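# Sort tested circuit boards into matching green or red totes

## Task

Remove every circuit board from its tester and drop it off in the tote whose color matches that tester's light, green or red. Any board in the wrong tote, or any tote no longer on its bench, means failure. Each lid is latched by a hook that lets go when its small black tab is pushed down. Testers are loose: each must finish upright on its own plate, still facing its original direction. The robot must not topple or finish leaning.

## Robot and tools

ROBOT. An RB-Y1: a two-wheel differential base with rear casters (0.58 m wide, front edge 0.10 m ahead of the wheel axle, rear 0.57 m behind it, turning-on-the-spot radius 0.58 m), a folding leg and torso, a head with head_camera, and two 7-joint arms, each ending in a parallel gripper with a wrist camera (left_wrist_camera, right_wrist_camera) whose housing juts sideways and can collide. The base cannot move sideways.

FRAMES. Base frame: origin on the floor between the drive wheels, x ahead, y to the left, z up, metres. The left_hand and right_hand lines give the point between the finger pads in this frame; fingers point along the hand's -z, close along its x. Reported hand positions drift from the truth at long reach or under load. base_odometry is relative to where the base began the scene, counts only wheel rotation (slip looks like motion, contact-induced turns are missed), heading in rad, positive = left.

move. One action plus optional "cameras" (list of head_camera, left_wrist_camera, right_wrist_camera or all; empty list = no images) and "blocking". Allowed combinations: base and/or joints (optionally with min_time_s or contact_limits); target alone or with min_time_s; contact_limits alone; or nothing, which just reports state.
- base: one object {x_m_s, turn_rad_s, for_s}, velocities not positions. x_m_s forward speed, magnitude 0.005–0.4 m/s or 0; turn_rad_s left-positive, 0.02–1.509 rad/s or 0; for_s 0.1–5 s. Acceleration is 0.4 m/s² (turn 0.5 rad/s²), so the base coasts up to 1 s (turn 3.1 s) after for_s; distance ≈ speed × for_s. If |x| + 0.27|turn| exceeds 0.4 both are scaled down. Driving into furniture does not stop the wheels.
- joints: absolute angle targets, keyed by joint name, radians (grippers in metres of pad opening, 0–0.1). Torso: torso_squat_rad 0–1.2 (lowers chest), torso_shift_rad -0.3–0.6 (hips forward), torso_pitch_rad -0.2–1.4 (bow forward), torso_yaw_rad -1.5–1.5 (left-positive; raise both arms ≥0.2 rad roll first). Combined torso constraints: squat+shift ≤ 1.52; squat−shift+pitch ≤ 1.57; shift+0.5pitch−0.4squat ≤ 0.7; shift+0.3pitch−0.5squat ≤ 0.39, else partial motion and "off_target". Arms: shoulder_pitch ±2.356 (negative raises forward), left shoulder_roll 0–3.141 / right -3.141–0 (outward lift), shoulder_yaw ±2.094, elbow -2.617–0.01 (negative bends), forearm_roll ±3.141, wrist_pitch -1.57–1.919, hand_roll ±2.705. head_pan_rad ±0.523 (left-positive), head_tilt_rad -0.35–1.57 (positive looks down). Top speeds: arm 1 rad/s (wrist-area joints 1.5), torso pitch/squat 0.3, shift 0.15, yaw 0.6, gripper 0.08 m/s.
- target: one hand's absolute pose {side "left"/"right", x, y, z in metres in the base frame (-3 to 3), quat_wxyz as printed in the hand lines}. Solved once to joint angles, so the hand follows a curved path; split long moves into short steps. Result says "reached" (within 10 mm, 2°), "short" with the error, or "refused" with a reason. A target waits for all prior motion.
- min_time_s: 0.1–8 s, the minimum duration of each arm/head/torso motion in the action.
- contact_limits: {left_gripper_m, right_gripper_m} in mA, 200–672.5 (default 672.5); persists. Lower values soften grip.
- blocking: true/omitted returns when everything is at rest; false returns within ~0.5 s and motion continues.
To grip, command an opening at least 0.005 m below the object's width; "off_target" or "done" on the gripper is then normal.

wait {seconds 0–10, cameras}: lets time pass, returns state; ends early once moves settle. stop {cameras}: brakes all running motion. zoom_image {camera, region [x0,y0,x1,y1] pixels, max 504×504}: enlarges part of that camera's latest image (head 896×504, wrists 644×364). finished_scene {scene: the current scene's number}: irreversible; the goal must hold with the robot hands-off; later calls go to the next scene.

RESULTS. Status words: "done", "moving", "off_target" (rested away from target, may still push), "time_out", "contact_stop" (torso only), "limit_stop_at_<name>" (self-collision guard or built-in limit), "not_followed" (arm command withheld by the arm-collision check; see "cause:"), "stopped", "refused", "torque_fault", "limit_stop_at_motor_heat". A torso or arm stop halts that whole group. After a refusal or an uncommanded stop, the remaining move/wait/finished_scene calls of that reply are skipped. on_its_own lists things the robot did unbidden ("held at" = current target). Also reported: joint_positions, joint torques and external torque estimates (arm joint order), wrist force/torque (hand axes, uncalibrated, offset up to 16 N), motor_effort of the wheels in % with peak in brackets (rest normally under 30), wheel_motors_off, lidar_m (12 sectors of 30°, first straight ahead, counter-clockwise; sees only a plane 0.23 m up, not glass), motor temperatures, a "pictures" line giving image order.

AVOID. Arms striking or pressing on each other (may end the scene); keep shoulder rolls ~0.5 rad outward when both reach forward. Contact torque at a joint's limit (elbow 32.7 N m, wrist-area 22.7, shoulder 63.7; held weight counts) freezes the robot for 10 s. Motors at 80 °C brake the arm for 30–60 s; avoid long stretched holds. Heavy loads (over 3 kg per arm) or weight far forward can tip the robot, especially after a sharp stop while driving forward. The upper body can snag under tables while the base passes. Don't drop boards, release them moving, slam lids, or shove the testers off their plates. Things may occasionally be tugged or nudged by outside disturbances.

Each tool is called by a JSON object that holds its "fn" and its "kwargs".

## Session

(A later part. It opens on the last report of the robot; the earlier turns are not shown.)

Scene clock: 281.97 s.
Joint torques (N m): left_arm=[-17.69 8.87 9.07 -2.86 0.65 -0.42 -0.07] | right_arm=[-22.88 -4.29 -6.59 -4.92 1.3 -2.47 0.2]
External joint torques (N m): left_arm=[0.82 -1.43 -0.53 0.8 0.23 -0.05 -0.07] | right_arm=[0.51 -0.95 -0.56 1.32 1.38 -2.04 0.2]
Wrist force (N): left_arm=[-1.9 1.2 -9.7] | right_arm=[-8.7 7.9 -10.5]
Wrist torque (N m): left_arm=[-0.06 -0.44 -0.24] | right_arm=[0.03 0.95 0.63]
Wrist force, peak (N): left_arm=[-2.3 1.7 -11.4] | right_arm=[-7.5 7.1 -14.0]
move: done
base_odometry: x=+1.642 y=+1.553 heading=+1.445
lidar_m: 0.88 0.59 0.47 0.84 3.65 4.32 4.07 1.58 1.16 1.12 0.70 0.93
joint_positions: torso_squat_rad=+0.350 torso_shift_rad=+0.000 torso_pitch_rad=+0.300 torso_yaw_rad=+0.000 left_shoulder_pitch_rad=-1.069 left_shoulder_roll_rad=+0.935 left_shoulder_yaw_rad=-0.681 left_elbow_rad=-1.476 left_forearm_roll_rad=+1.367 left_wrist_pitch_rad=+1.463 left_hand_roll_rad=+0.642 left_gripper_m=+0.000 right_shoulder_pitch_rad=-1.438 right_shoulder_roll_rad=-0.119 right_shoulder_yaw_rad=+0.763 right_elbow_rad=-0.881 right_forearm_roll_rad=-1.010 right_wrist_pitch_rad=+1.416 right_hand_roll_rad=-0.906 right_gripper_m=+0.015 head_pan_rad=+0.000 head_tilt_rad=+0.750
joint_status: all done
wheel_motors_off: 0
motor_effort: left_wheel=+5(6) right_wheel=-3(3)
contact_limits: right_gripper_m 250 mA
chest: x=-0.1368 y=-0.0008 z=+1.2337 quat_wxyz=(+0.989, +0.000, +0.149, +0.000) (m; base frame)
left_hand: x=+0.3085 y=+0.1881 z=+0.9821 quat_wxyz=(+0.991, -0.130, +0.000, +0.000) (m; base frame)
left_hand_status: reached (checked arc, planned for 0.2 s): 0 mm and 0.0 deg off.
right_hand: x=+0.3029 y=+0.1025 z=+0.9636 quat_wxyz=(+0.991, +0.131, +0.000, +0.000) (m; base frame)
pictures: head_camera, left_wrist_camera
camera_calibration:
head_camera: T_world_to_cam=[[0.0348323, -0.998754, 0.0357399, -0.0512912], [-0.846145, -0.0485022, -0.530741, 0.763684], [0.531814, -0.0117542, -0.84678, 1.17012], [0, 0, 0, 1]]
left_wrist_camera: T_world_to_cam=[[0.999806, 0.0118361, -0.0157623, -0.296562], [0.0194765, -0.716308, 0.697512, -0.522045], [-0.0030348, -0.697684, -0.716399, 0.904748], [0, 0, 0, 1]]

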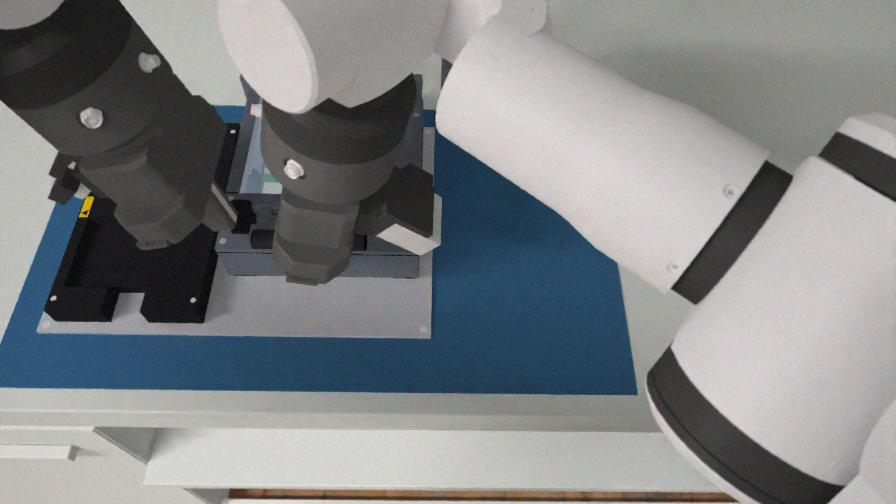

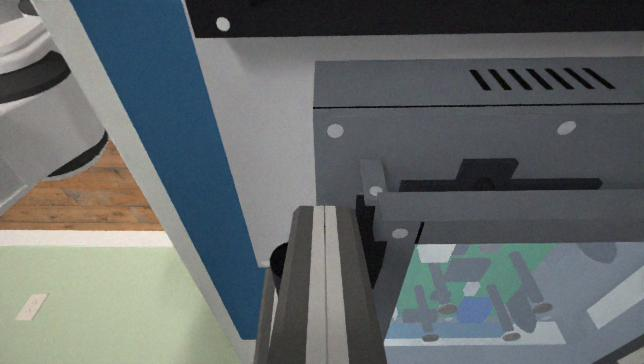

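{"fn": "move", "kwargs": {"target": {"side": "left", "x": 0.308, "y": 0.188, "z": 0.974, "quat_wxyz": [0.9914, -0.1305, 0, 0]}, "cameras": ["left_wrist_camera"]}}

{"fn": "move", "kwargs": {"target": {"side": "left", "x": 0.308, "y": 0.188, "z": 0.968, "quat_wxyz": [0.9914, -0.1305, 0, 0]}, "cameras": ["left_wrist_camera"]}}

{"fn": "zoom_image", "kwargs": {"camera": "left_wrist_camera", "region": [220, 100, 420, 260]}}

Scene clock: 287.40 s.
Joint torques (N m): left_arm=[-15.08 7.28 7.38 -2.21 0.28 -1.09 -0.01] | right_arm=[-20.67 -4.2 -6.05 -4.24 0.98 -2.51 0.14]
External joint torques (N m): left_arm=[3.39 -3.01 -2.18 1.52 -0.14 -0.72 -0.01] | right_arm=[2.74 -0.85 -0.02 2 1.06 -2.1 0.14]
Wrist force (N): left_arm=[-4.4 1.8 0.2] | right_arm=[-6.8 6.3 0.4]
Wrist torque (N m): left_arm=[-0.10 -0.44 -0.26] | right_arm=[0.01 1.04 0.59]
Wrist force, peak (N): left_arm=[-12.6 3.3 12.3] | right_arm=[-5.9 8.5 -14.4]
move: done
base_odometry: x=+1.642 y=+1.553 heading=+1.445
lidar_m: 0.87 0.59 0.47 0.84 3.65 4.31 4.06 1.58 1.16 1.11 0.71 0.92
joint_positions: torso_squat_rad=+0.350 torso_shift_rad=+0.000 torso_pitch_rad=+0.299 torso_yaw_rad=+0.000 left_shoulder_pitch_rad=-1.058 left_shoulder_roll_rad=+0.928 left_shoulder_yaw_rad=-0.687 left_elbow_rad=-1.467 left_forearm_roll_rad=+1.357 left_wrist_pitch_rad=+1.448 left_hand_roll_rad=+0.635 left_gripper_m=+0.000 right_shoulder_pitch_rad=-1.439 right_shoulder_roll_rad=-0.119 right_shoulder_yaw_rad=+0.763 right_elbow_rad=-0.881 right_forearm_roll_rad=-1.010 right_wrist_pitch_rad=+1.416 right_hand_roll_rad=-0.906 right_gripper_m=+0.015 head_pan_rad=+0.000 head_tilt_rad=+0.750
joint_status: all done
wheel_motors_off: 0
motor_effort: left_wheel=+5(7) right_wheel=-1(4)
contact_limits: right_gripper_m 250 mA
chest: x=-0.1371 y=-0.0008 z=+1.2337 quat_wxyz=(+0.989, +0.001, +0.149, +0.000) (m; base frame)
left_hand: x=+0.3080 y=+0.1882 z=+0.9750 quat_wxyz=(+0.991, -0.130, -0.001, +0.000) (m; base frame)
left_hand_status: reached (checked arc, planned for 0.1 s): 1 mm and 0.1 deg off.
right_hand: x=+0.3029 y=+0.1026 z=+0.9642 quat_wxyz=(+0.991, +0.131, -0.001, +0.000) (m; base frame)
pictures: left_wrist_camera
camera_calibration:
left_wrist_camera: T_world_to_cam=[[0.999828, 0.0118286, -0.0142918, -0.297546], [0.0184448, -0.71644, 0.697404, -0.516562], [-0.00198993, -0.697548, -0.716535, 0.899501], [0, 0, 0, 1]]

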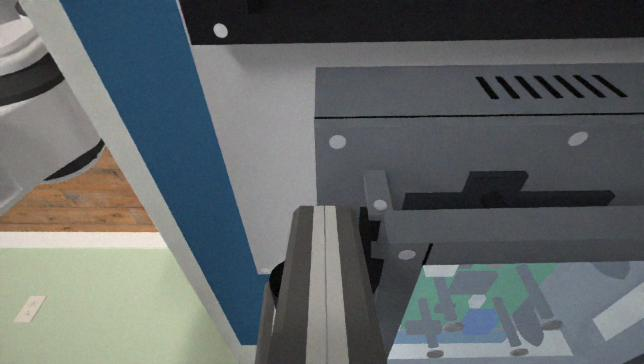

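Scene clock: 288.07 s.
Joint torques (N m): left_arm=[-5.5 0.68 -0.81 3.31 -4.49 -6.62 0.15] | right_arm=[-18.01 -0.49 -5.38 -4.58 -1.18 -0.37 0.1]
External joint torques (N m): left_arm=[13.02 -9.6 -10.33 7.08 -4.91 -6.24 0.16] | right_arm=[5.43 2.91 0.66 1.65 -1.1 0.07 0.1]
Wrist force (N): left_arm=[-37.4 -1.0 57.8] | right_arm=[5.1 6.3 -1.6]
Wrist torque (N m): left_arm=[-0.43 -0.17 -0.54] | right_arm=[0.08 0.85 0.61]
Wrist force, peak (N): left_arm=[-45.6 -1.1 70.7] | right_arm=[14.2 7.8 -5.5]
move: done
base_odometry: x=+1.642 y=+1.553 heading=+1.446
lidar_m: 0.88 0.60 0.47 0.84 3.65 4.31 4.07 1.58 1.16 1.11 0.70 0.93
joint_positions: torso_squat_rad=+0.350 torso_shift_rad=-0.001 torso_pitch_rad=+0.297 torso_yaw_rad=+0.000 left_shoulder_pitch_rad=-1.055 left_shoulder_roll_rad=+0.921 left_shoulder_yaw_rad=-0.690 left_elbow_rad=-1.456 left_forearm_roll_rad=+1.351 left_wrist_pitch_rad=+1.438 left_hand_roll_rad=+0.626 left_gripper_m=+0.000 right_shoulder_pitch_rad=-1.439 right_shoulder_roll_rad=-0.120 right_shoulder_yaw_rad=+0.763 right_elbow_rad=-0.881 right_forearm_roll_rad=-1.009 right_wrist_pitch_rad=+1.416 right_hand_roll_rad=-0.906 right_gripper_m=+0.015 head_pan_rad=+0.000 head_tilt_rad=+0.750
joint_status: all done
wheel_motors_off: 0
motor_effort: left_wheel=+18(21) right_wheel=-1(3)
contact_limits: right_gripper_m 250 mA
chest: x=-0.1383 y=-0.0009 z=+1.2339 quat_wxyz=(+0.989, +0.001, +0.148, +0.000) (m; base frame)
left_hand: x=+0.3084 y=+0.1883 z=+0.9717 quat_wxyz=(+0.991, -0.131, -0.003, +0.000) (m; base frame)
left_hand_status: reached (checked arc, planned for 0.1 s): 4 mm and 0.3 deg off.
right_hand: x=+0.3029 y=+0.1024 z=+0.9656 quat_wxyz=(+0.991, +0.131, -0.003, +0.000) (m; base frame)
pictures: left_wrist_camera
camera_calibration:
left_wrist_camera: T_world_to_cam=[[0.999883, 0.0116103, -0.00992578, -0.302216], [0.0152422, -0.715958, 0.697977, -0.513845], [0.000997299, -0.698047, -0.716051, 0.895895], [0, 0, 0, 1]]

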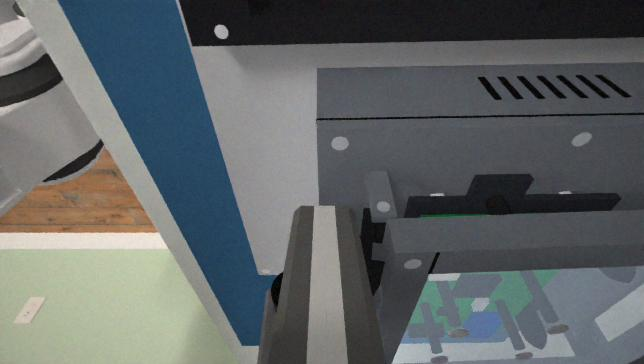

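Scaled by 2.520 from the camera's 644x364 image, which has a finer 920x520 frame.

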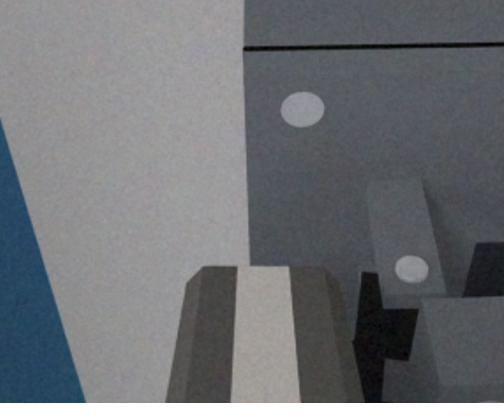

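{"fn": "move", "kwargs": {"target": {"side": "right", "x": 0.303, "y": 0.1025, "z": 0.985, "quat_wxyz": [0.9914, 0.1305, 0, 0]}, "cameras": ["left_wrist_camera", "right_wrist_camera"]}}

Scene clock: 299.37 s.
Joint torques (N m): left_arm=[-4.9 0.76 -1.04 4.46 -5.41 -7.15 0.13] | right_arm=[-19.29 0.57 -5.84 -6.71 -3.03 2.11 -0.23]
External joint torques (N m): left_arm=[13.62 -9.51 -10.56 8.23 -5.83 -6.78 0.13] | right_arm=[4.33 4.36 0.45 -0.57 -2.96 2.55 -0.23]
Wrist force (N): left_arm=[-41.8 -2.6 63.8] | right_arm=[18.3 11.4 -18.2]
Wrist torque (N m): left_arm=[-0.49 -0.09 -0.58] | right_arm=[0.12 0.78 0.64]
Wrist force, peak (N): left_arm=[-43.1 -1.0 65.3] | right_arm=[23.5 6.8 -19.8]
move: done
base_odometry: x=+1.642 y=+1.553 heading=+1.446
lidar_m: 0.88 0.60 0.47 0.84 3.65 4.31 4.07 1.58 1.16 1.11 0.71 0.93
joint_positions: torso_squat_rad=+0.350 torso_shift_rad=-0.001 torso_pitch_rad=+0.297 torso_yaw_rad=+0.001 left_shoulder_pitch_rad=-1.055 left_shoulder_roll_rad=+0.921 left_shoulder_yaw_rad=-0.690 left_elbow_rad=-1.456 left_forearm_roll_rad=+1.351 left_wrist_pitch_rad=+1.438 left_hand_roll_rad=+0.626 left_gripper_m=+0.000 right_shoulder_pitch_rad=-1.465 right_shoulder_roll_rad=-0.137 right_shoulder_yaw_rad=+0.747 right_elbow_rad=-0.916 right_forearm_roll_rad=-1.026 right_wrist_pitch_rad=+1.463 right_hand_roll_rad=-0.928 right_gripper_m=+0.015 head_pan_rad=+0.000 head_tilt_rad=+0.750
joint_status: all done
wheel_motors_off: 0
motor_effort: left_wheel=+17(18) right_wheel=-4(4)
contact_limits: right_gripper_m 250 mA
chest: x=-0.1382 y=-0.0009 z=+1.2339 quat_wxyz=(+0.989, +0.001, +0.148, +0.000) (m; base frame)
left_hand: x=+0.3084 y=+0.1882 z=+0.9717 quat_wxyz=(+0.991, -0.131, -0.003, -0.001) (m; base frame)
right_hand: x=+0.3039 y=+0.1022 z=+0.9853 quat_wxyz=(+0.991, +0.130, -0.001, +0.000) (m; base frame)
right_hand_status: reached (checked arc, planned for 0.2 s): 1 mm and 0.1 deg off.
pictures: left_wrist_camera, right_wrist_camera
camera_calibration:
left_wrist_camera: T_world_to_cam=[[0.999884, 0.0114192, -0.0100438, -0.302073], [0.0151877, -0.715828, 0.698111, -0.51404], [0.000782248, -0.698183, -0.715919, 0.895871], [0, 0, 0, 1]]
right_wrist_camera: T_world_to_cam=[[-0.999609, 0.0248289, -0.0128568, 0.316348], [0.0101499, 0.75069, 0.660577, -0.697426], [0.0260528, 0.660188, -0.750648, 0.735915], [0, 0, 0, 1]]

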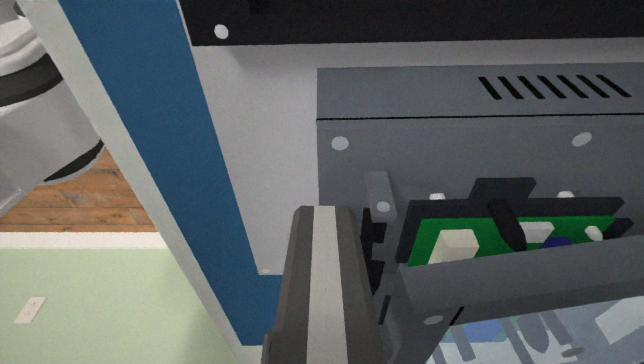

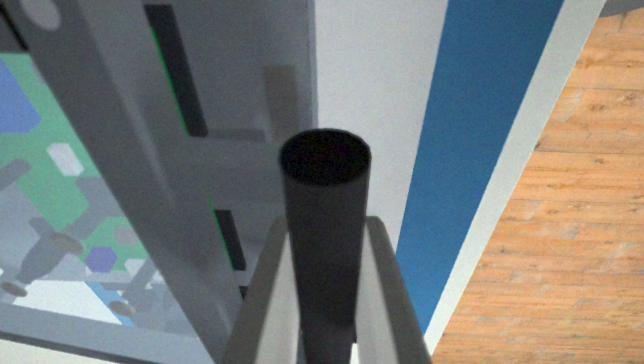

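{"fn": "move", "kwargs": {"target": {"side": "left", "x": 0.3, "y": 0.195, "z": 1.02, "quat_wxyz": [0.9914, -0.1305, 0, 0]}, "cameras": []}}

{"fn": "move", "kwargs": {"target": {"side": "left", "x": 0.22, "y": 0.28, "z": 1.08, "quat_wxyz": [0.9914, -0.1305, 0, 0]}, "cameras": []}}

{"fn": "move", "kwargs": {"target": {"side": "right", "x": 0.323, "y": 0.1025, "z": 1.048, "quat_wxyz": [0.9914, 0.1305, 0, 0]}, "min_time_s": 2, "cameras": []}}

{"fn": "move", "kwargs": {"target": {"side": "right", "x": 0.35, "y": 0.1025, "z": 1.083, "quat_wxyz": [0.9914, 0.1305, 0, 0]}, "min_time_s": 2, "cameras": ["head_camera", "right_wrist_camera","left_wrist_camera"]}}

Scene clock: 321.87 s.
Joint torques (N m): left_arm=[-16.43 9.99 9.38 -2.74 0.39 -0.48 0.06] | right_arm=[-22.09 -3.58 -6.47 -5.31 0.23 -0.74 -0.29]
External joint torques (N m): left_arm=[1.71 -0.61 -0.51 0.45 -0.03 -0.1 0.06] | right_arm=[1.5 0.16 -0.19 0.84 0.32 -0.31 -0.29]
Wrist force (N): left_arm=[-1.4 1.5 -9.4] | right_arm=[0.4 9.5 -15.4]
Wrist torque (N m): left_arm=[-0.12 -0.40 -0.22] | right_arm=[0.05 0.89 0.64]
Wrist force, peak (N): left_arm=[-42.1 -2.5 64.3] | right_arm=[18.8 11.6 -18.6]
move: done
base_odometry: x=+1.642 y=+1.553 heading=+1.445
lidar_m: 0.88 0.59 0.46 0.83 3.65 4.31 4.07 1.59 1.16 1.11 0.70 0.93
joint_positions: torso_squat_rad=+0.350 torso_shift_rad=+0.000 torso_pitch_rad=+0.300 torso_yaw_rad=+0.000 left_shoulder_pitch_rad=-1.088 left_shoulder_roll_rad=+1.003 left_shoulder_yaw_rad=-0.640 left_elbow_rad=-1.560 left_forearm_roll_rad=+1.425 left_wrist_pitch_rad=+1.529 left_hand_roll_rad=+0.687 left_gripper_m=+0.000 right_shoulder_pitch_rad=-1.464 right_shoulder_roll_rad=-0.136 right_shoulder_yaw_rad=+0.747 right_elbow_rad=-0.916 right_forearm_roll_rad=-1.026 right_wrist_pitch_rad=+1.463 right_hand_roll_rad=-0.928 right_gripper_m=+0.015 head_pan_rad=+0.000 head_tilt_rad=+0.750
joint_status: all done
wheel_motors_off: 0
motor_effort: left_wheel=+3(17) right_wheel=-4(6)
contact_limits: right_gripper_m 250 mA
chest: x=-0.1367 y=-0.0008 z=+1.2337 quat_wxyz=(+0.989, +0.000, +0.149, +0.000) (m; base frame)
left_hand: x=+0.3012 y=+0.1948 z=+1.0186 quat_wxyz=(+0.991, -0.131, +0.001, +0.000) (m; base frame)
left_hand_status: reached (checked arc, planned for 0.4 s): 2 mm and 0.2 deg off.
right_hand: x=+0.3039 y=+0.1025 z=+0.9836 quat_wxyz=(+0.991, +0.130, +0.001, +0.000) (m; base frame)
pictures: none

Scene clock: 323.00 s.
Joint torques (N m): left_arm=[-11.03 13 10.24 -0.67 0.33 -0.68 -0.09] | right_arm=[-22.02 -3.94 -6.44 -5.53 -0.16 -0.99 -0.22]
External joint torques (N m): left_arm=[1.4 -0.78 -0.06 -0.04 -0.09 -0.3 -0.09] | right_arm=[1.57 -0.21 -0.16 0.62 -0.08 -0.56 -0.22]
Wrist force (N): left_arm=[-1.7 1.2 -9.6] | right_arm=[1.4 8.5 -15.5]
Wrist torque (N m): left_arm=[-0.07 -0.39 -0.19] | right_arm=[0.07 0.86 0.64]
Wrist force, peak (N): left_arm=[-1.6 1.9 -10.1] | right_arm=[0.1 10.3 -15.9]
move: done
base_odometry: x=+1.642 y=+1.553 heading=+1.445
lidar_m: 0.88 0.60 0.47 0.84 3.65 4.32 4.07 1.58 1.16 1.12 0.69 0.92
joint_positions: torso_squat_rad=+0.350 torso_shift_rad=+0.000 torso_pitch_rad=+0.300 torso_yaw_rad=+0.000 left_shoulder_pitch_rad=-0.780 left_shoulder_roll_rad=+1.460 left_shoulder_yaw_rad=-0.400 left_elbow_rad=-1.929 left_forearm_roll_rad=+1.713 left_wrist_pitch_rad=+1.473 left_hand_roll_rad=+0.658 left_gripper_m=+0.000 right_shoulder_pitch_rad=-1.464 right_shoulder_roll_rad=-0.136 right_shoulder_yaw_rad=+0.747 right_elbow_rad=-0.916 right_forearm_roll_rad=-1.026 right_wrist_pitch_rad=+1.463 right_hand_roll_rad=-0.928 right_gripper_m=+0.015 head_pan_rad=+0.000 head_tilt_rad=+0.750
joint_status: all done
wheel_motors_off: 0
motor_effort: left_wheel=+3(5) right_wheel=-3(5)
contact_limits: right_gripper_m 250 mA
chest: x=-0.1367 y=-0.0007 z=+1.2337 quat_wxyz=(+0.989, +0.000, +0.149, +0.000) (m; base frame)
left_hand: x=+0.2201 y=+0.2800 z=+1.0801 quat_wxyz=(+0.992, -0.130, +0.000, +0.000) (m; base frame)
left_hand_status: reached (checked arc, planned for 0.8 s): 0 mm and 0.1 deg off.
right_hand: x=+0.3039 y=+0.1025 z=+0.9836 quat_wxyz=(+0.991, +0.130, +0.001, +0.000) (m; base frame)
pictures: none

Scene clock: 325.33 s.
Joint torques (N m): left_arm=[-10.97 13.1 10.12 -0.62 0.42 -0.63 -0.1] | right_arm=[-26 -6.51 -8.14 -5.59 -1.69 1.08 0.2]
External joint torques (N m): left_arm=[1.45 -0.68 -0.18 0.02 0 -0.25 -0.1] | right_arm=[-1.36 -0.81 -2.08 0.21 -1.59 1.51 0.2]
Wrist force (N): left_arm=[-1.8 1.5 -9.3] | right_arm=[9.5 10.5 -22.5]
Wrist torque (N m): left_arm=[-0.10 -0.43 -0.19] | right_arm=[0.13 0.91 0.64]
Wrist force, peak (N): left_arm=[-1.8 1.6 -9.7] | right_arm=[10.5 10.4 -23.0]
move: done
base_odometry: x=+1.642 y=+1.553 heading=+1.445
lidar_m: 0.88 0.60 0.47 0.84 3.65 4.31 4.07 1.58 1.16 1.11 0.70 0.93
joint_positions: torso_squat_rad=+0.350 torso_shift_rad=+0.000 torso_pitch_rad=+0.300 torso_yaw_rad=+0.000 left_shoulder_pitch_rad=-0.780 left_shoulder_roll_rad=+1.460 left_shoulder_yaw_rad=-0.400 left_elbow_rad=-1.929 left_forearm_roll_rad=+1.713 left_wrist_pitch_rad=+1.473 left_hand_roll_rad=+0.658 left_gripper_m=+0.000 right_shoulder_pitch_rad=-1.614 right_shoulder_roll_rad=-0.151 right_shoulder_yaw_rad=+0.680 right_elbow_rad=-0.843 right_forearm_roll_rad=-1.085 right_wrist_pitch_rad=+1.559 right_hand_roll_rad=-0.904 right_gripper_m=+0.015 head_pan_rad=+0.000 head_tilt_rad=+0.750
joint_status: all done
wheel_motors_off: 0
motor_effort: left_wheel=+3(5) right_wheel=-4(5)
contact_limits: right_gripper_m 250 mA
chest: x=-0.1364 y=-0.0008 z=+1.2337 quat_wxyz=(+0.989, +0.000, +0.150, +0.000) (m; base frame)
left_hand: x=+0.2203 y=+0.2799 z=+1.0800 quat_wxyz=(+0.992, -0.130, +0.001, +0.000) (m; base frame)
right_hand: x=+0.3230 y=+0.1025 z=+1.0475 quat_wxyz=(+0.991, +0.131, +0.000, +0.000) (m; base frame)
right_hand_status: reached (checked arc, planned for 2.0 s): 1 mm and 0.0 deg off.
pictures: none

Scene clock: 327.67 s.
Joint torques (N m): left_arm=[-11.06 13.08 10.22 -0.72 0.43 -0.63 -0.1] | right_arm=[-28.01 -3.39 -6.84 -6.31 -2.15 -0.9 0.17]
External joint torques (N m): left_arm=[1.36 -0.7 -0.08 -0.08 0.01 -0.25 -0.1] | right_arm=[-2.47 4.63 -2.9 -0.63 -2 -0.52 0.17]
Wrist force (N): left_arm=[-1.9 1.6 -9.2] | right_arm=[5.7 4.1 -19.4]
Wrist torque (N m): left_arm=[-0.12 -0.42 -0.19] | right_arm=[-0.04 0.78 0.60]
Wrist force, peak (N): left_arm=[-1.7 1.6 -9.7] | right_arm=[9.8 10.2 -22.3]
move: done
base_odometry: x=+1.642 y=+1.553 heading=+1.445
lidar_m: 0.88 0.59 0.47 0.84 3.65 4.32 4.07 1.58 1.16 1.11 0.70 0.93
joint_positions: torso_squat_rad=+0.350 torso_shift_rad=+0.000 torso_pitch_rad=+0.300 torso_yaw_rad=+0.000 left_shoulder_pitch_rad=-0.780 left_shoulder_roll_rad=+1.460 left_shoulder_yaw_rad=-0.400 left_elbow_rad=-1.929 left_forearm_roll_rad=+1.713 left_wrist_pitch_rad=+1.473 left_hand_roll_rad=+0.658 left_gripper_m=+0.000 right_shoulder_pitch_rad=-1.813 right_shoulder_roll_rad=-0.093 right_shoulder_yaw_rad=+0.628 right_elbow_rad=-0.492 right_forearm_roll_rad=-1.125 right_wrist_pitch_rad=+1.538 right_hand_roll_rad=-0.734 right_gripper_m=+0.015 head_pan_rad=+0.000 head_tilt_rad=+0.750
joint_status: all done
wheel_motors_off: 0
motor_effort: left_wheel=+5(7) right_wheel=-4(5)
contact_limits: right_gripper_m 250 mA
chest: x=-0.1365 y=-0.0008 z=+1.2337 quat_wxyz=(+0.989, +0.000, +0.149, +0.000) (m; base frame)
left_hand: x=+0.2202 y=+0.2799 z=+1.0800 quat_wxyz=(+0.992, -0.130, +0.000, +0.000) (m; base frame)
right_hand: x=+0.3500 y=+0.1013 z=+1.0826 quat_wxyz=(+0.991, +0.131, -0.002, -0.001) (m; base frame)
right_hand_status: reached (checked arc, planned for 2.0 s): 1 mm and 0.3 deg off.
pictures: head_camera, left_wrist_camera, right_wrist_camera
camera_calibration:
head_camera: T_world_to_cam=[[0.0348223, -0.998754, 0.0357581, -0.0513001], [-0.84632, -0.0484996, -0.530462, 0.763501], [0.531535, -0.0117909, -0.846954, 1.17015], [0, 0, 0, 1]]
left_wrist_camera: T_world_to_cam=[[0.999793, 0.0114274, -0.0168482, -0.206536], [0.0199371, -0.717011, 0.696776, -0.521937], [-0.004118, -0.696968, -0.717091, 1.03952], [0, 0, 0, 1]]
right_wrist_camera: T_world_to_cam=[[-0.999521, 0.0269557, -0.0151852, 0.365951], [0.010175, 0.749915, 0.661456, -0.762414], [0.0292176, 0.660985, -0.749831, 0.806217], [0, 0, 0, 1]]

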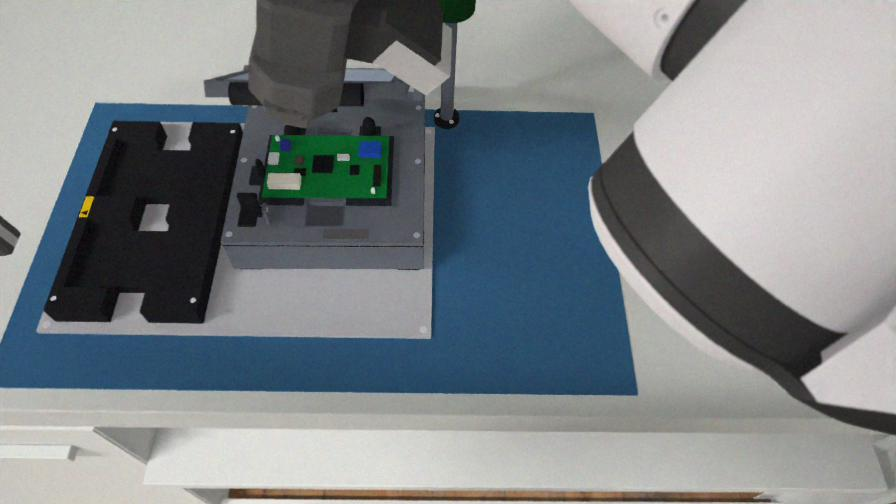

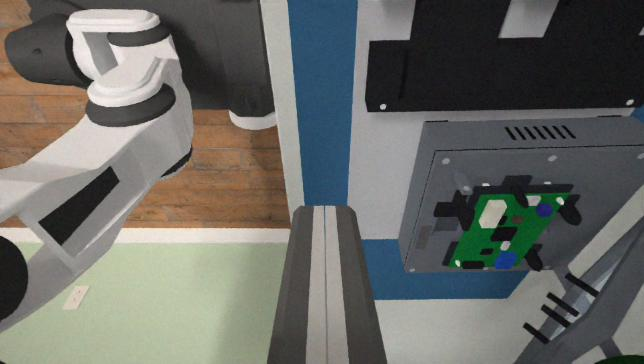

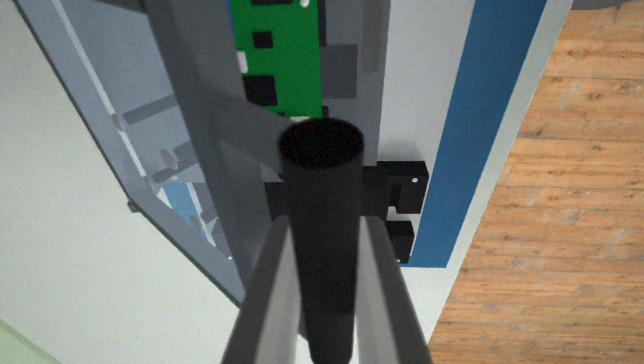

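{"fn": "move", "kwargs": {"target": {"side": "right", "x": 0.35, "y": 0.1025, "z": 1.098, "quat_wxyz": [0.9914, 0.1305, 0, 0]}, "cameras": []}}

{"fn": "move", "kwargs": {"base": {"x_m_s": 0.05, "for_s": 0.5}, "cameras": ["right_wrist_camera","left_wrist_camera"]}}

{"fn": "move", "kwargs": {"target": {"side": "right", "x": 0.35, "y": 0.1025, "z": 1.113, "quat_wxyz": [0.9914, 0.1305, 0, 0]}, "cameras": ["head_camera", "right_wrist_camera","left_wrist_camera"]}}

Scene clock: 353.70 s.
Joint torques (N m): left_arm=[-11.07 12.89 10.19 -0.74 0.41 -0.59 -0.07] | right_arm=[-26.41 -5.95 -5.61 -6 -1.05 -0.34 0.11]
External joint torques (N m): left_arm=[1.36 -0.89 -0.11 -0.1 -0.02 -0.21 -0.07] | right_arm=[-0.85 2.48 -1.88 -0.38 -0.88 0.03 0.11]
Wrist force (N): left_arm=[-1.8 1.7 -9.4] | right_arm=[5.1 8.0 -19.4]
Wrist torque (N m): left_arm=[-0.13 -0.41 -0.20] | right_arm=[0.05 0.91 0.57]
Wrist force, peak (N): left_arm=[-1.9 1.5 -9.6] | right_arm=[10.1 6.1 -26.0]
move: done
base_odometry: x=+1.642 y=+1.553 heading=+1.445
lidar_m: 0.88 0.58 0.46 0.84 3.64 4.32 4.07 1.57 1.16 1.11 0.69 0.93
joint_positions: torso_squat_rad=+0.350 torso_shift_rad=+0.000 torso_pitch_rad=+0.300 torso_yaw_rad=+0.000 left_shoulder_pitch_rad=-0.780 left_shoulder_roll_rad=+1.460 left_shoulder_yaw_rad=-0.400 left_elbow_rad=-1.929 left_forearm_roll_rad=+1.713 left_wrist_pitch_rad=+1.473 left_hand_roll_rad=+0.658 left_gripper_m=+0.000 right_shoulder_pitch_rad=-1.854 right_shoulder_roll_rad=-0.092 right_shoulder_yaw_rad=+0.616 right_elbow_rad=-0.461 right_forearm_roll_rad=-1.136 right_wrist_pitch_rad=+1.558 right_hand_roll_rad=-0.725 right_gripper_m=+0.015 head_pan_rad=+0.000 head_tilt_rad=+0.750
joint_status: all done
wheel_motors_off: 0
motor_effort: left_wheel=+2(6) right_wheel=-5(5)
contact_limits: right_gripper_m 250 mA
chest: x=-0.1365 y=-0.0008 z=+1.2337 quat_wxyz=(+0.989, +0.000, +0.150, +0.000) (m; base frame)
left_hand: x=+0.2203 y=+0.2799 z=+1.0800 quat_wxyz=(+0.992, -0.130, +0.001, +0.000) (m; base frame)
right_hand: x=+0.3501 y=+0.1022 z=+1.0974 quat_wxyz=(+0.991, +0.131, -0.001, -0.001) (m; base frame)
right_hand_status: reached (checked arc, planned for 0.2 s): 1 mm and 0.2 deg off.
pictures: none

Scene clock: 354.90 s.
Joint torques (N m): left_arm=[-11.33 12.89 10.37 -0.76 0.48 -0.59 -0.14] | right_arm=[-17.08 -9.93 -0.98 -1.24 3.16 -3.57 0.12]
External joint torques (N m): left_arm=[1.1 -0.89 0.06 -0.14 0.07 -0.21 -0.13] | right_arm=[8.47 -1.44 2.76 4.38 3.31 -3.19 0.12]
Wrist force (N): left_arm=[-1.9 1.7 -9.4] | right_arm=[-16.1 11.2 6.6]
Wrist torque (N m): left_arm=[-0.12 -0.41 -0.20] | right_arm=[0.04 1.10 0.45]
Wrist force, peak (N): left_arm=[-1.1 1.7 -9.7] | right_arm=[-20.2 13.4 16.5]
move: done
base_odometry: x=+1.646 y=+1.578 heading=+1.446
lidar_m: 0.85 0.60 0.45 0.75 3.65 4.33 4.09 1.59 1.15 1.11 0.68 0.90
base_status: done (sent for 0.5 of 0.5 s)
joint_positions: torso_squat_rad=+0.350 torso_shift_rad=-0.001 torso_pitch_rad=+0.299 torso_yaw_rad=+0.000 left_shoulder_pitch_rad=-0.780 left_shoulder_roll_rad=+1.460 left_shoulder_yaw_rad=-0.400 left_elbow_rad=-1.929 left_forearm_roll_rad=+1.713 left_wrist_pitch_rad=+1.473 left_hand_roll_rad=+0.658 left_gripper_m=+0.000 right_shoulder_pitch_rad=-1.857 right_shoulder_roll_rad=-0.091 right_shoulder_yaw_rad=+0.615 right_elbow_rad=-0.462 right_forearm_roll_rad=-1.137 right_wrist_pitch_rad=+1.559 right_hand_roll_rad=-0.725 right_gripper_m=+0.015 head_pan_rad=+0.000 head_tilt_rad=+0.750
wheel_motors_off: 0
motor_effort: left_wheel=+4(20) right_wheel=-2(17)
contact_limits: right_gripper_m 250 mA
chest: x=-0.1372 y=-0.0008 z=+1.2337 quat_wxyz=(+0.989, +0.001, +0.149, +0.000) (m; base frame)
left_hand: x=+0.2197 y=+0.2799 z=+1.0805 quat_wxyz=(+0.992, -0.130, +0.000, +0.000) (m; base frame)
right_hand: x=+0.3490 y=+0.1035 z=+1.0994 quat_wxyz=(+0.991, +0.132, -0.002, +0.001) (m; base frame)
pictures: left_wrist_camera, right_wrist_camera
camera_calibration:
left_wrist_camera: T_world_to_cam=[[0.99981, 0.0114581, -0.0157487, -0.2072], [0.0191924, -0.717132, 0.696673, -0.522008], [-0.00331135, -0.696843, -0.717216, 1.03976], [0, 0, 0, 1]]
right_wrist_camera: T_world_to_cam=[[-0.99963, 0.0225461, -0.0152216, 0.365717], [0.00677963, 0.748369, 0.663248, -0.775775], [0.026345, 0.662899, -0.748245, 0.816556], [0, 0, 0, 1]]

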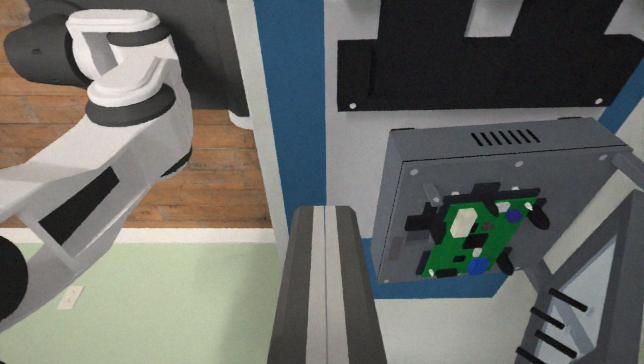

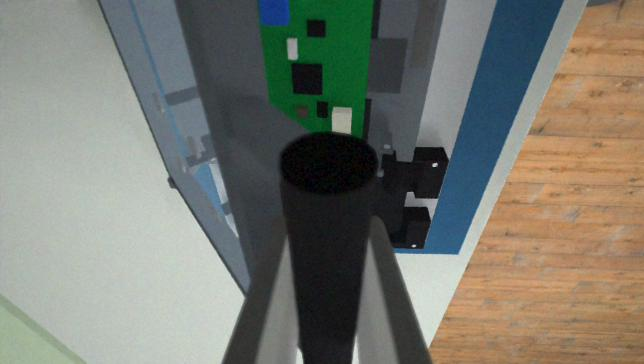

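Scene clock: 355.77 s.
Joint torques (N m): left_arm=[-11.41 12.93 10.46 -0.63 0.47 -0.47 -0.05] | right_arm=[-24.61 -9.8 -4.56 -4.83 -0.53 -0.42 0.21]
External joint torques (N m): left_arm=[1.02 -0.85 0.16 0 0.05 -0.1 -0.04] | right_arm=[0.95 -0.91 -1.07 0.73 -0.43 -0.05 0.21]
Wrist force (N): left_arm=[-1.7 1.7 -9.2] | right_arm=[3.8 8.9 -16.6]
Wrist torque (N m): left_arm=[-0.11 -0.40 -0.21] | right_arm=[0.02 0.92 0.46]
Wrist force, peak (N): left_arm=[-1.4 1.7 -9.8] | right_arm=[7.4 8.4 -27.7]
move: done
base_odometry: x=+1.646 y=+1.578 heading=+1.446
lidar_m: 0.85 0.60 0.45 0.75 3.66 4.34 4.09 1.58 1.17 1.11 0.69 0.89
joint_positions: torso_squat_rad=+0.350 torso_shift_rad=+0.000 torso_pitch_rad=+0.300 torso_yaw_rad=+0.000 left_shoulder_pitch_rad=-0.780 left_shoulder_roll_rad=+1.460 left_shoulder_yaw_rad=-0.400 left_elbow_rad=-1.929 left_forearm_roll_rad=+1.713 left_wrist_pitch_rad=+1.473 left_hand_roll_rad=+0.658 left_gripper_m=+0.000 right_shoulder_pitch_rad=-1.896 right_shoulder_roll_rad=-0.091 right_shoulder_yaw_rad=+0.605 right_elbow_rad=-0.425 right_forearm_roll_rad=-1.146 right_wrist_pitch_rad=+1.575 right_hand_roll_rad=-0.715 right_gripper_m=+0.015 head_pan_rad=+0.000 head_tilt_rad=+0.750
joint_status: all done
wheel_motors_off: 0
motor_effort: left_wheel=+3(6) right_wheel=-3(3)
contact_limits: right_gripper_m 250 mA
chest: x=-0.1366 y=-0.0007 z=+1.2337 quat_wxyz=(+0.989, +0.000, +0.149, +0.000) (m; base frame)
left_hand: x=+0.2202 y=+0.2800 z=+1.0801 quat_wxyz=(+0.992, -0.130, +0.000, +0.000) (m; base frame)
right_hand: x=+0.3502 y=+0.1029 z=+1.1122 quat_wxyz=(+0.991, +0.131, -0.001, +0.000) (m; base frame)
right_hand_status: reached (checked arc, planned for 0.2 s): 1 mm and 0.2 deg off.
pictures: head_camera, left_wrist_camera, right_wrist_camera
camera_calibration:
head_camera: T_world_to_cam=[[0.0348482, -0.998753, 0.0357571, -0.0512885], [-0.846236, -0.0485228, -0.530595, 0.763615], [0.531668, -0.0117686, -0.846871, 1.17012], [0, 0, 0, 1]]
left_wrist_camera: T_world_to_cam=[[0.999794, 0.0114842, -0.0167211, -0.206614], [0.0198892, -0.717029, 0.69676, -0.521916], [-0.00398781, -0.696949, -0.71711, 1.03956], [0, 0, 0, 1]]
right_wrist_camera: T_world_to_cam=[[-0.99962, 0.0243673, -0.0129079, 0.364352], [0.00971196, 0.749222, 0.662247, -0.783808], [0.025808, 0.66187, -0.749174, 0.827797], [0, 0, 0, 1]]

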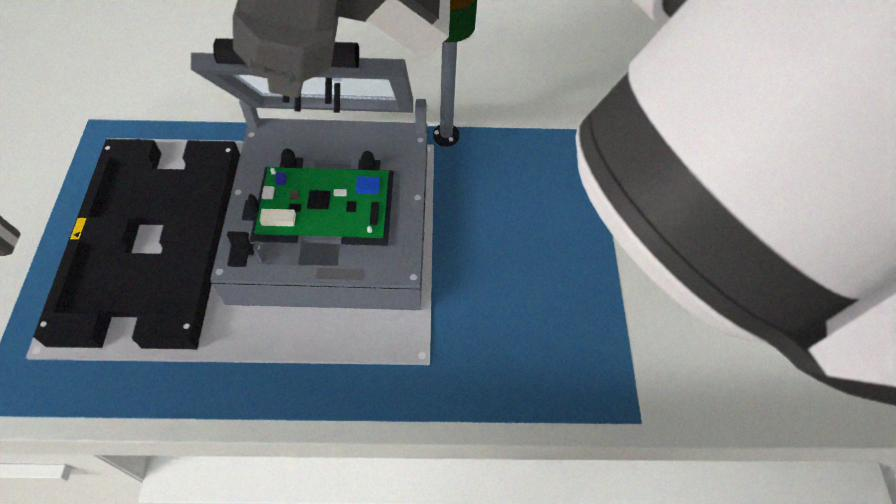

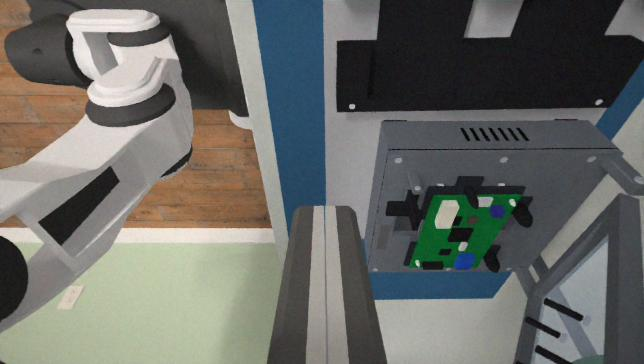

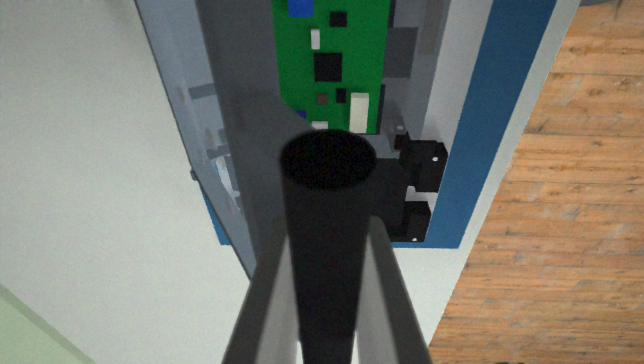

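{"fn": "move", "kwargs": {"base": {"x_m_s": 0.05, "for_s": 0.5}, "cameras": []}}

{"fn": "move", "kwargs": {"target": {"side": "right", "x": 0.35, "y": 0.1025, "z": 1.123, "quat_wxyz": [0.9914, 0.1305, 0, 0]}, "cameras": []}}

{"fn": "move", "kwargs": {"base": {"x_m_s": 0.05, "for_s": 0.5}, "cameras": []}}

{"fn": "move", "kwargs": {"target": {"side": "right", "x": 0.35, "y": 0.1025, "z": 1.129, "quat_wxyz": [0.9914, 0.1305, 0, 0]}, "cameras": ["head_camera", "right_wrist_camera","left_wrist_camera"]}}

Scene clock: 361.93 s.
Joint torques (N m): left_arm=[-11.32 12.74 10.51 -0.68 0.54 -0.54 -0.15] | right_arm=[-14.39 -8.67 -0.32 -1.09 2.36 -3.17 0.25]
External joint torques (N m): left_arm=[1.11 -1.03 0.2 -0.06 0.13 -0.16 -0.15] | right_arm=[11.16 0.25 3.17 4.48 2.52 -2.79 0.25]
Wrist force (N): left_arm=[-1.9 1.8 -9.5] | right_arm=[-13.4 10.0 11.7]
Wrist torque (N m): left_arm=[-0.13 -0.43 -0.20] | right_arm=[-0.03 0.92 0.37]
Wrist force, peak (N): left_arm=[-1.6 1.6 -9.7] | right_arm=[-24.5 9.7 30.1]
move: done
base_odometry: x=+1.649 y=+1.603 heading=+1.446
lidar_m: 0.83 0.60 0.45 0.67 3.65 4.37 4.12 1.58 1.16 0.72 0.69 0.87
base_status: done (sent for 0.5 of 0.5 s)
joint_positions: torso_squat_rad=+0.350 torso_shift_rad=-0.001 torso_pitch_rad=+0.299 torso_yaw_rad=+0.000 left_shoulder_pitch_rad=-0.780 left_shoulder_roll_rad=+1.460 left_shoulder_yaw_rad=-0.400 left_elbow_rad=-1.929 left_forearm_roll_rad=+1.713 left_wrist_pitch_rad=+1.473 left_hand_roll_rad=+0.658 left_gripper_m=+0.000 right_shoulder_pitch_rad=-1.899 right_shoulder_roll_rad=-0.091 right_shoulder_yaw_rad=+0.604 right_elbow_rad=-0.426 right_forearm_roll_rad=-1.147 right_wrist_pitch_rad=+1.576 right_hand_roll_rad=-0.715 right_gripper_m=+0.015 head_pan_rad=+0.000 head_tilt_rad=+0.750
wheel_motors_off: 0
motor_effort: left_wheel=+2(23) right_wheel=+0(18)
contact_limits: right_gripper_m 250 mA
chest: x=-0.1374 y=-0.0009 z=+1.2338 quat_wxyz=(+0.989, +0.001, +0.149, +0.000) (m; base frame)
left_hand: x=+0.2196 y=+0.2798 z=+1.0807 quat_wxyz=(+0.992, -0.130, +0.000, +0.000) (m; base frame)
right_hand: x=+0.3496 y=+0.1034 z=+1.1145 quat_wxyz=(+0.991, +0.132, -0.002, +0.001) (m; base frame)
pictures: none

Scene clock: 362.70 s.
Joint torques (N m): left_arm=[-11.31 12.91 10.08 -0.57 0.56 -0.65 -0.11] | right_arm=[-17.14 -9.61 -1.41 -1.99 1.77 -2.05 0.29]
External joint torques (N m): left_arm=[1.12 -0.86 -0.22 0.05 0.14 -0.27 -0.11] | right_arm=[8.38 -0.37 1.85 3.54 1.93 -1.65 0.29]
Wrist force (N): left_arm=[-1.9 1.5 -9.4] | right_arm=[-6.7 12.9 2.5]
Wrist torque (N m): left_arm=[-0.11 -0.42 -0.19] | right_arm=[-0.01 1.05 0.36]
Wrist force, peak (N): left_arm=[-1.5 1.6 -9.7] | right_arm=[-11.8 12.6 12.2]
move: done
base_odometry: x=+1.649 y=+1.603 heading=+1.446
lidar_m: 0.83 0.59 0.44 0.65 3.65 4.36 4.12 1.58 1.16 0.73 0.68 0.86
joint_positions: torso_squat_rad=+0.350 torso_shift_rad=+0.000 torso_pitch_rad=+0.299 torso_yaw_rad=+0.000 left_shoulder_pitch_rad=-0.780 left_shoulder_roll_rad=+1.460 left_shoulder_yaw_rad=-0.400 left_elbow_rad=-1.929 left_forearm_roll_rad=+1.713 left_wrist_pitch_rad=+1.473 left_hand_roll_rad=+0.658 left_gripper_m=+0.000 right_shoulder_pitch_rad=-1.930 right_shoulder_roll_rad=-0.088 right_shoulder_yaw_rad=+0.597 right_elbow_rad=-0.392 right_forearm_roll_rad=-1.154 right_wrist_pitch_rad=+1.587 right_hand_roll_rad=-0.703 right_gripper_m=+0.015 head_pan_rad=+0.000 head_tilt_rad=+0.750
joint_status: all done
wheel_motors_off: 0
motor_effort: left_wheel=+6(8) right_wheel=+0(2)
contact_limits: right_gripper_m 250 mA
chest: x=-0.1371 y=-0.0008 z=+1.2337 quat_wxyz=(+0.989, +0.001, +0.149, +0.000) (m; base frame)
left_hand: x=+0.2198 y=+0.2799 z=+1.0805 quat_wxyz=(+0.992, -0.130, +0.000, +0.000) (m; base frame)
right_hand: x=+0.3498 y=+0.1032 z=+1.1238 quat_wxyz=(+0.991, +0.132, -0.002, +0.001) (m; base frame)
right_hand_status: reached (checked arc, planned for 0.2 s): 1 mm and 0.2 deg off.
pictures: none

Scene clock: 363.70 s.
Joint torques (N m): left_arm=[-11.52 12.96 10.44 -0.52 0.53 -0.5 -0.03] | right_arm=[-7.12 -5.55 2.06 1.22 2.49 -1.73 0.29]
External joint torques (N m): left_arm=[0.91 -0.82 0.14 0.1 0.11 -0.12 -0.02] | right_arm=[18.4 3.72 5.32 6.75 2.65 -1.35 0.29]
Wrist force (N): left_arm=[-1.6 1.5 -9.6] | right_arm=[-11.1 14.9 29.0]
Wrist torque (N m): left_arm=[-0.09 -0.39 -0.20] | right_arm=[-0.06 0.41 0.51]
Wrist force, peak (N): left_arm=[-1.7 1.6 -9.7] | right_arm=[-21.8 15.3 44.8]
move: done
base_odometry: x=+1.652 y=+1.627 heading=+1.446
lidar_m: 0.81 0.59 0.44 0.58 3.64 4.38 4.14 1.59 1.15 0.71 0.70 0.85
base_status: done (sent for 0.5 of 0.5 s)
joint_positions: torso_squat_rad=+0.350 torso_shift_rad=-0.001 torso_pitch_rad=+0.298 torso_yaw_rad=+0.000 left_shoulder_pitch_rad=-0.780 left_shoulder_roll_rad=+1.460 left_shoulder_yaw_rad=-0.400 left_elbow_rad=-1.929 left_forearm_roll_rad=+1.713 left_wrist_pitch_rad=+1.473 left_hand_roll_rad=+0.658 left_gripper_m=+0.000 right_shoulder_pitch_rad=-1.933 right_shoulder_roll_rad=-0.089 right_shoulder_yaw_rad=+0.596 right_elbow_rad=-0.393 right_forearm_roll_rad=-1.154 right_wrist_pitch_rad=+1.587 right_hand_roll_rad=-0.703 right_gripper_m=+0.015 head_pan_rad=+0.000 head_tilt_rad=+0.750
wheel_motors_off: 0
motor_effort: left_wheel=+3(25) right_wheel=+0(21)
contact_limits: right_gripper_m 250 mA
chest: x=-0.1376 y=-0.0009 z=+1.2338 quat_wxyz=(+0.989, +0.001, +0.149, +0.000) (m; base frame)
left_hand: x=+0.2195 y=+0.2798 z=+1.0809 quat_wxyz=(+0.992, -0.130, +0.000, +0.000) (m; base frame)
right_hand: x=+0.3499 y=+0.1035 z=+1.1259 quat_wxyz=(+0.991, +0.133, -0.003, +0.001) (m; base frame)
pictures: none

Scene clock: 364.40 s.
Joint torques (N m): left_arm=[-11.3 13.02 10.04 -0.48 0.49 -0.54 -0.08] | right_arm=[-8.34 -6.64 0.84 0.61 2.65 -1.67 0.38]
External joint torques (N m): left_arm=[1.13 -0.75 -0.27 0.14 0.07 -0.16 -0.08] | right_arm=[17.15 2.87 3.86 6.11 2.82 -1.3 0.38]
Wrist force (N): left_arm=[-1.8 1.7 -9.2] | right_arm=[-9.2 15.8 21.5]
Wrist torque (N m): left_arm=[-0.13 -0.40 -0.19] | right_arm=[0.00 0.78 0.42]
Wrist force, peak (N): left_arm=[-1.4 1.8 -9.7] | right_arm=[-11.2 14.9 31.0]
move: done
base_odometry: x=+1.652 y=+1.627 heading=+1.446
lidar_m: 0.81 0.60 0.43 0.58 3.65 4.38 4.13 1.58 1.15 0.71 0.69 0.85
joint_positions: torso_squat_rad=+0.350 torso_shift_rad=-0.001 torso_pitch_rad=+0.298 torso_yaw_rad=+0.000 left_shoulder_pitch_rad=-0.780 left_shoulder_roll_rad=+1.460 left_shoulder_yaw_rad=-0.400 left_elbow_rad=-1.929 left_forearm_roll_rad=+1.713 left_wrist_pitch_rad=+1.473 left_hand_roll_rad=+0.658 left_gripper_m=+0.000 right_shoulder_pitch_rad=-1.957 right_shoulder_roll_rad=-0.084 right_shoulder_yaw_rad=+0.592 right_elbow_rad=-0.358 right_forearm_roll_rad=-1.159 right_wrist_pitch_rad=+1.590 right_hand_roll_rad=-0.690 right_gripper_m=+0.015 head_pan_rad=+0.000 head_tilt_rad=+0.750
joint_status: all done
wheel_motors_off: 0
motor_effort: left_wheel=+6(7) right_wheel=-2(2)
contact_limits: right_gripper_m 250 mA
chest: x=-0.1376 y=-0.0009 z=+1.2338 quat_wxyz=(+0.989, +0.001, +0.149, +0.000) (m; base frame)
left_hand: x=+0.2195 y=+0.2799 z=+1.0808 quat_wxyz=(+0.992, -0.130, +0.000, +0.000) (m; base frame)
right_hand: x=+0.3500 y=+0.1034 z=+1.1313 quat_wxyz=(+0.991, +0.132, -0.003, +0.001) (m; base frame)
right_hand_status: reached (checked arc, planned for 0.2 s): 2 mm and 0.4 deg off.
pictures: head_camera, left_wrist_camera, right_wrist_camera
camera_calibration:
head_camera: T_world_to_cam=[[0.0347648, -0.998763, 0.0355593, -0.051178], [-0.845376, -0.048366, -0.531978, 0.764692], [0.533039, -0.0115669, -0.846011, 1.16984], [0, 0, 0, 1]]
left_wrist_camera: T_world_to_cam=[[0.99982, 0.0114586, -0.0151076, -0.207651], [0.0187456, -0.717218, 0.696597, -0.522028], [-0.00285337, -0.696755, -0.717303, 1.03992], [0, 0, 0, 1]]
right_wrist_camera: T_world_to_cam=[[-0.99959, 0.0228989, -0.0171781, 0.369425], [0.00573262, 0.748061, 0.663605, -0.796878], [0.0280461, 0.663235, -0.747886, 0.839384], [0, 0, 0, 1]]

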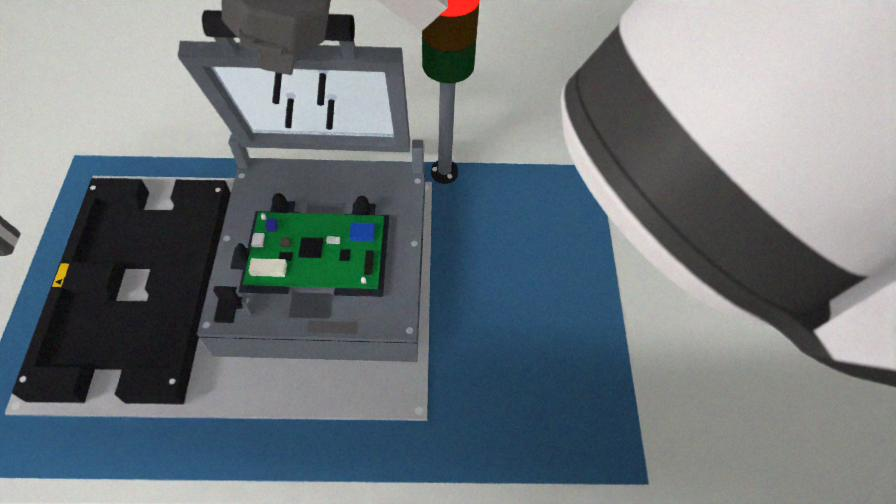

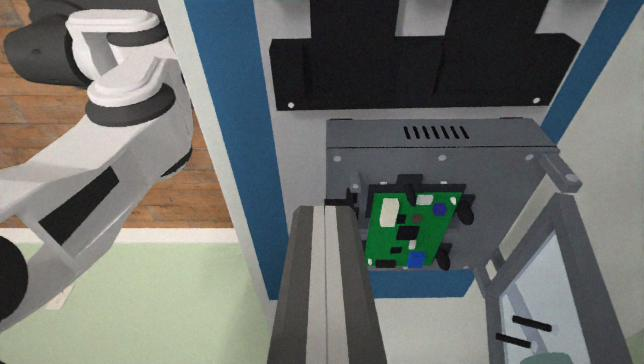

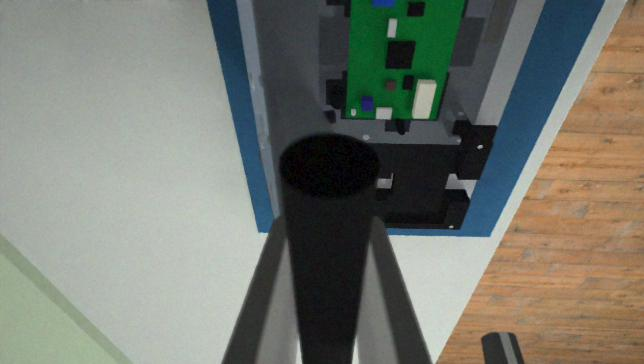

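{"fn": "move", "kwargs": {"target": {"side": "right", "x": 0.35, "y": 0.1025, "z": 1.142, "quat_wxyz": [0.9914, 0.1305, 0, 0]}, "cameras": []}}

{"fn": "move", "kwargs": {"joints": {"torso_shift_rad": 0.06}, "cameras": ["head_camera", "right_wrist_camera","left_wrist_camera"]}}

Scene clock: 373.40 s.
Joint torques (N m): left_arm=[-11.48 12.92 10.25 -0.44 0.55 -0.55 -0.09] | right_arm=[-26.9 -10.8 -4.04 -5.67 -0.63 0.11 0.25]
External joint torques (N m): left_arm=[0.94 -0.86 -0.05 0.2 0.12 -0.18 -0.09] | right_arm=[-1.47 -0.99 -1.27 -0.2 -0.46 0.47 0.25]
Wrist force (N): left_arm=[-1.9 1.5 -9.3] | right_arm=[4.8 9.0 -27.1]
Wrist torque (N m): left_arm=[-0.11 -0.43 -0.19] | right_arm=[0.05 0.81 0.32]
Wrist force, peak (N): left_arm=[-1.7 1.5 -9.9] | right_arm=[-10.7 15.8 26.4]
move: done
base_odometry: x=+1.652 y=+1.627 heading=+1.446
lidar_m: 0.81 0.59 0.43 0.57 3.65 4.39 4.14 1.58 1.15 0.70 0.69 0.84
joint_positions: torso_squat_rad=+0.350 torso_shift_rad=+0.000 torso_pitch_rad=+0.300 torso_yaw_rad=+0.000 left_shoulder_pitch_rad=-0.780 left_shoulder_roll_rad=+1.460 left_shoulder_yaw_rad=-0.400 left_elbow_rad=-1.929 left_forearm_roll_rad=+1.713 left_wrist_pitch_rad=+1.473 left_hand_roll_rad=+0.658 left_gripper_m=+0.000 right_shoulder_pitch_rad=-1.991 right_shoulder_roll_rad=-0.082 right_shoulder_yaw_rad=+0.584 right_elbow_rad=-0.322 right_forearm_roll_rad=-1.165 right_wrist_pitch_rad=+1.602 right_hand_roll_rad=-0.679 right_gripper_m=+0.015 head_pan_rad=+0.000 head_tilt_rad=+0.750
joint_status: all done
wheel_motors_off: 0
motor_effort: left_wheel=+2(7) right_wheel=-4(6)
contact_limits: right_gripper_m 250 mA
chest: x=-0.1364 y=-0.0007 z=+1.2336 quat_wxyz=(+0.989, +0.000, +0.150, +0.000) (m; base frame)
left_hand: x=+0.2203 y=+0.2801 z=+1.0798 quat_wxyz=(+0.992, -0.130, +0.001, +0.000) (m; base frame)
right_hand: x=+0.3507 y=+0.1027 z=+1.1403 quat_wxyz=(+0.991, +0.132, -0.001, -0.001) (m; base frame)
right_hand_status: reached (checked arc, planned for 0.2 s): 2 mm and 0.2 deg off.
pictures: none

Scene clock: 374.57 s.
Joint torques (N m): left_arm=[-11.36 13.02 10.39 -0.46 0.57 -0.5 -0.13] | right_arm=[-18.16 -8.4 -2.46 -3.23 0.09 -0.59 0.33]
External joint torques (N m): left_arm=[1.07 -0.76 0.09 0.17 0.15 -0.13 -0.13] | right_arm=[7.27 1.43 0.3 2.25 0.26 -0.22 0.32]
Wrist force (N): left_arm=[-1.8 1.6 -9.6] | right_arm=[0.9 10.4 0.2]
Wrist torque (N m): left_arm=[-0.08 -0.41 -0.19] | right_arm=[0.02 0.76 0.34]
Wrist force, peak (N): left_arm=[-1.7 1.5 -9.7] | right_arm=[3.2 8.0 -30.2]
move: done
base_odometry: x=+1.652 y=+1.627 heading=+1.446
lidar_m: 0.81 0.59 0.43 0.58 3.64 4.38 4.14 1.58 1.16 0.71 0.69 0.84
joint_positions: torso_squat_rad=+0.350 torso_shift_rad=+0.060 torso_pitch_rad=+0.300 torso_yaw_rad=+0.000 left_shoulder_pitch_rad=-0.780 left_shoulder_roll_rad=+1.460 left_shoulder_yaw_rad=-0.400 left_elbow_rad=-1.929 left_forearm_roll_rad=+1.713 left_wrist_pitch_rad=+1.473 left_hand_roll_rad=+0.658 left_gripper_m=+0.000 right_shoulder_pitch_rad=-1.993 right_shoulder_roll_rad=-0.083 right_shoulder_yaw_rad=+0.584 right_elbow_rad=-0.323 right_forearm_roll_rad=-1.166 right_wrist_pitch_rad=+1.602 right_hand_roll_rad=-0.679 right_gripper_m=+0.015 head_pan_rad=+0.000 head_tilt_rad=+0.750
joint_status: all done
wheel_motors_off: 0
motor_effort: left_wheel=+2(3) right_wheel=-3(5)
contact_limits: right_gripper_m 250 mA
chest: x=-0.0974 y=-0.0008 z=+1.2325 quat_wxyz=(+0.989, +0.001, +0.149, +0.000) (m; base frame)
left_hand: x=+0.2594 y=+0.2800 z=+1.0791 quat_wxyz=(+0.992, -0.130, +0.000, +0.000) (m; base frame)
right_hand: x=+0.3899 y=+0.1029 z=+1.1408 quat_wxyz=(+0.991, +0.132, -0.002, +0.000) (m; base frame)
pictures: head_camera, left_wrist_camera, right_wrist_camera
camera_calibration:
head_camera: T_world_to_cam=[[0.0348413, -0.998754, 0.0357241, -0.0525917], [-0.846057, -0.0485034, -0.530882, 0.79657], [0.531953, -0.011728, -0.846693, 1.1481], [0, 0, 0, 1]]
left_wrist_camera: T_world_to_cam=[[0.9998, 0.0114868, -0.0163882, -0.246255], [0.0196588, -0.717072, 0.696722, -0.521874], [-0.00374844, -0.696905, -0.717154, 1.03896], [0, 0, 0, 1]]
right_wrist_camera: T_world_to_cam=[[-0.999566, 0.024771, -0.0159596, 0.407894], [0.00794869, 0.74819, 0.663437, -0.803748], [0.0283749, 0.663022, -0.748062, 0.845833], [0, 0, 0, 1]]

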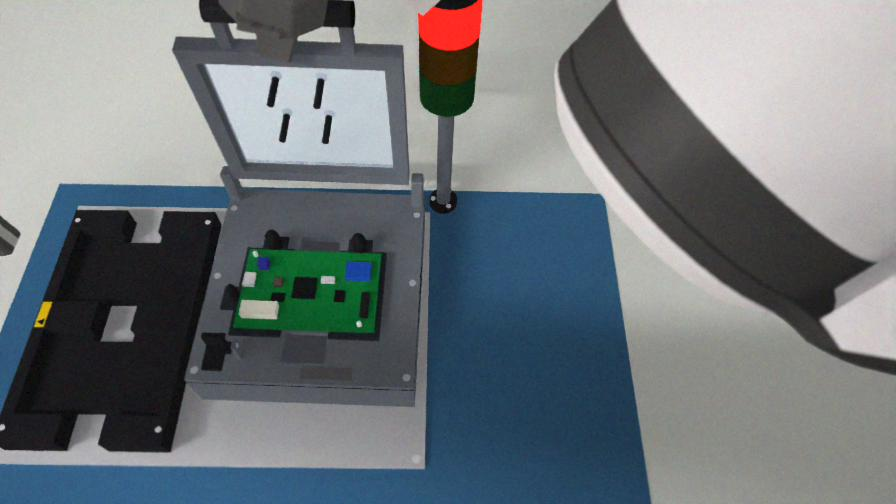

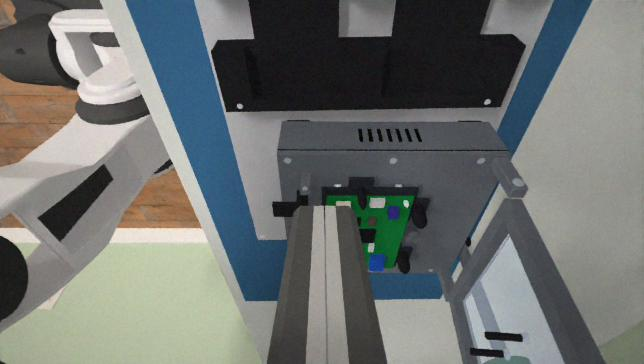

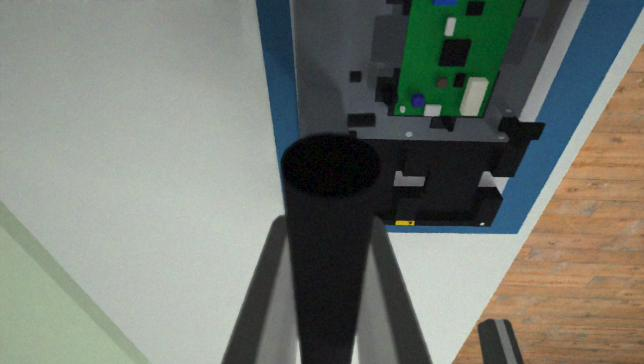

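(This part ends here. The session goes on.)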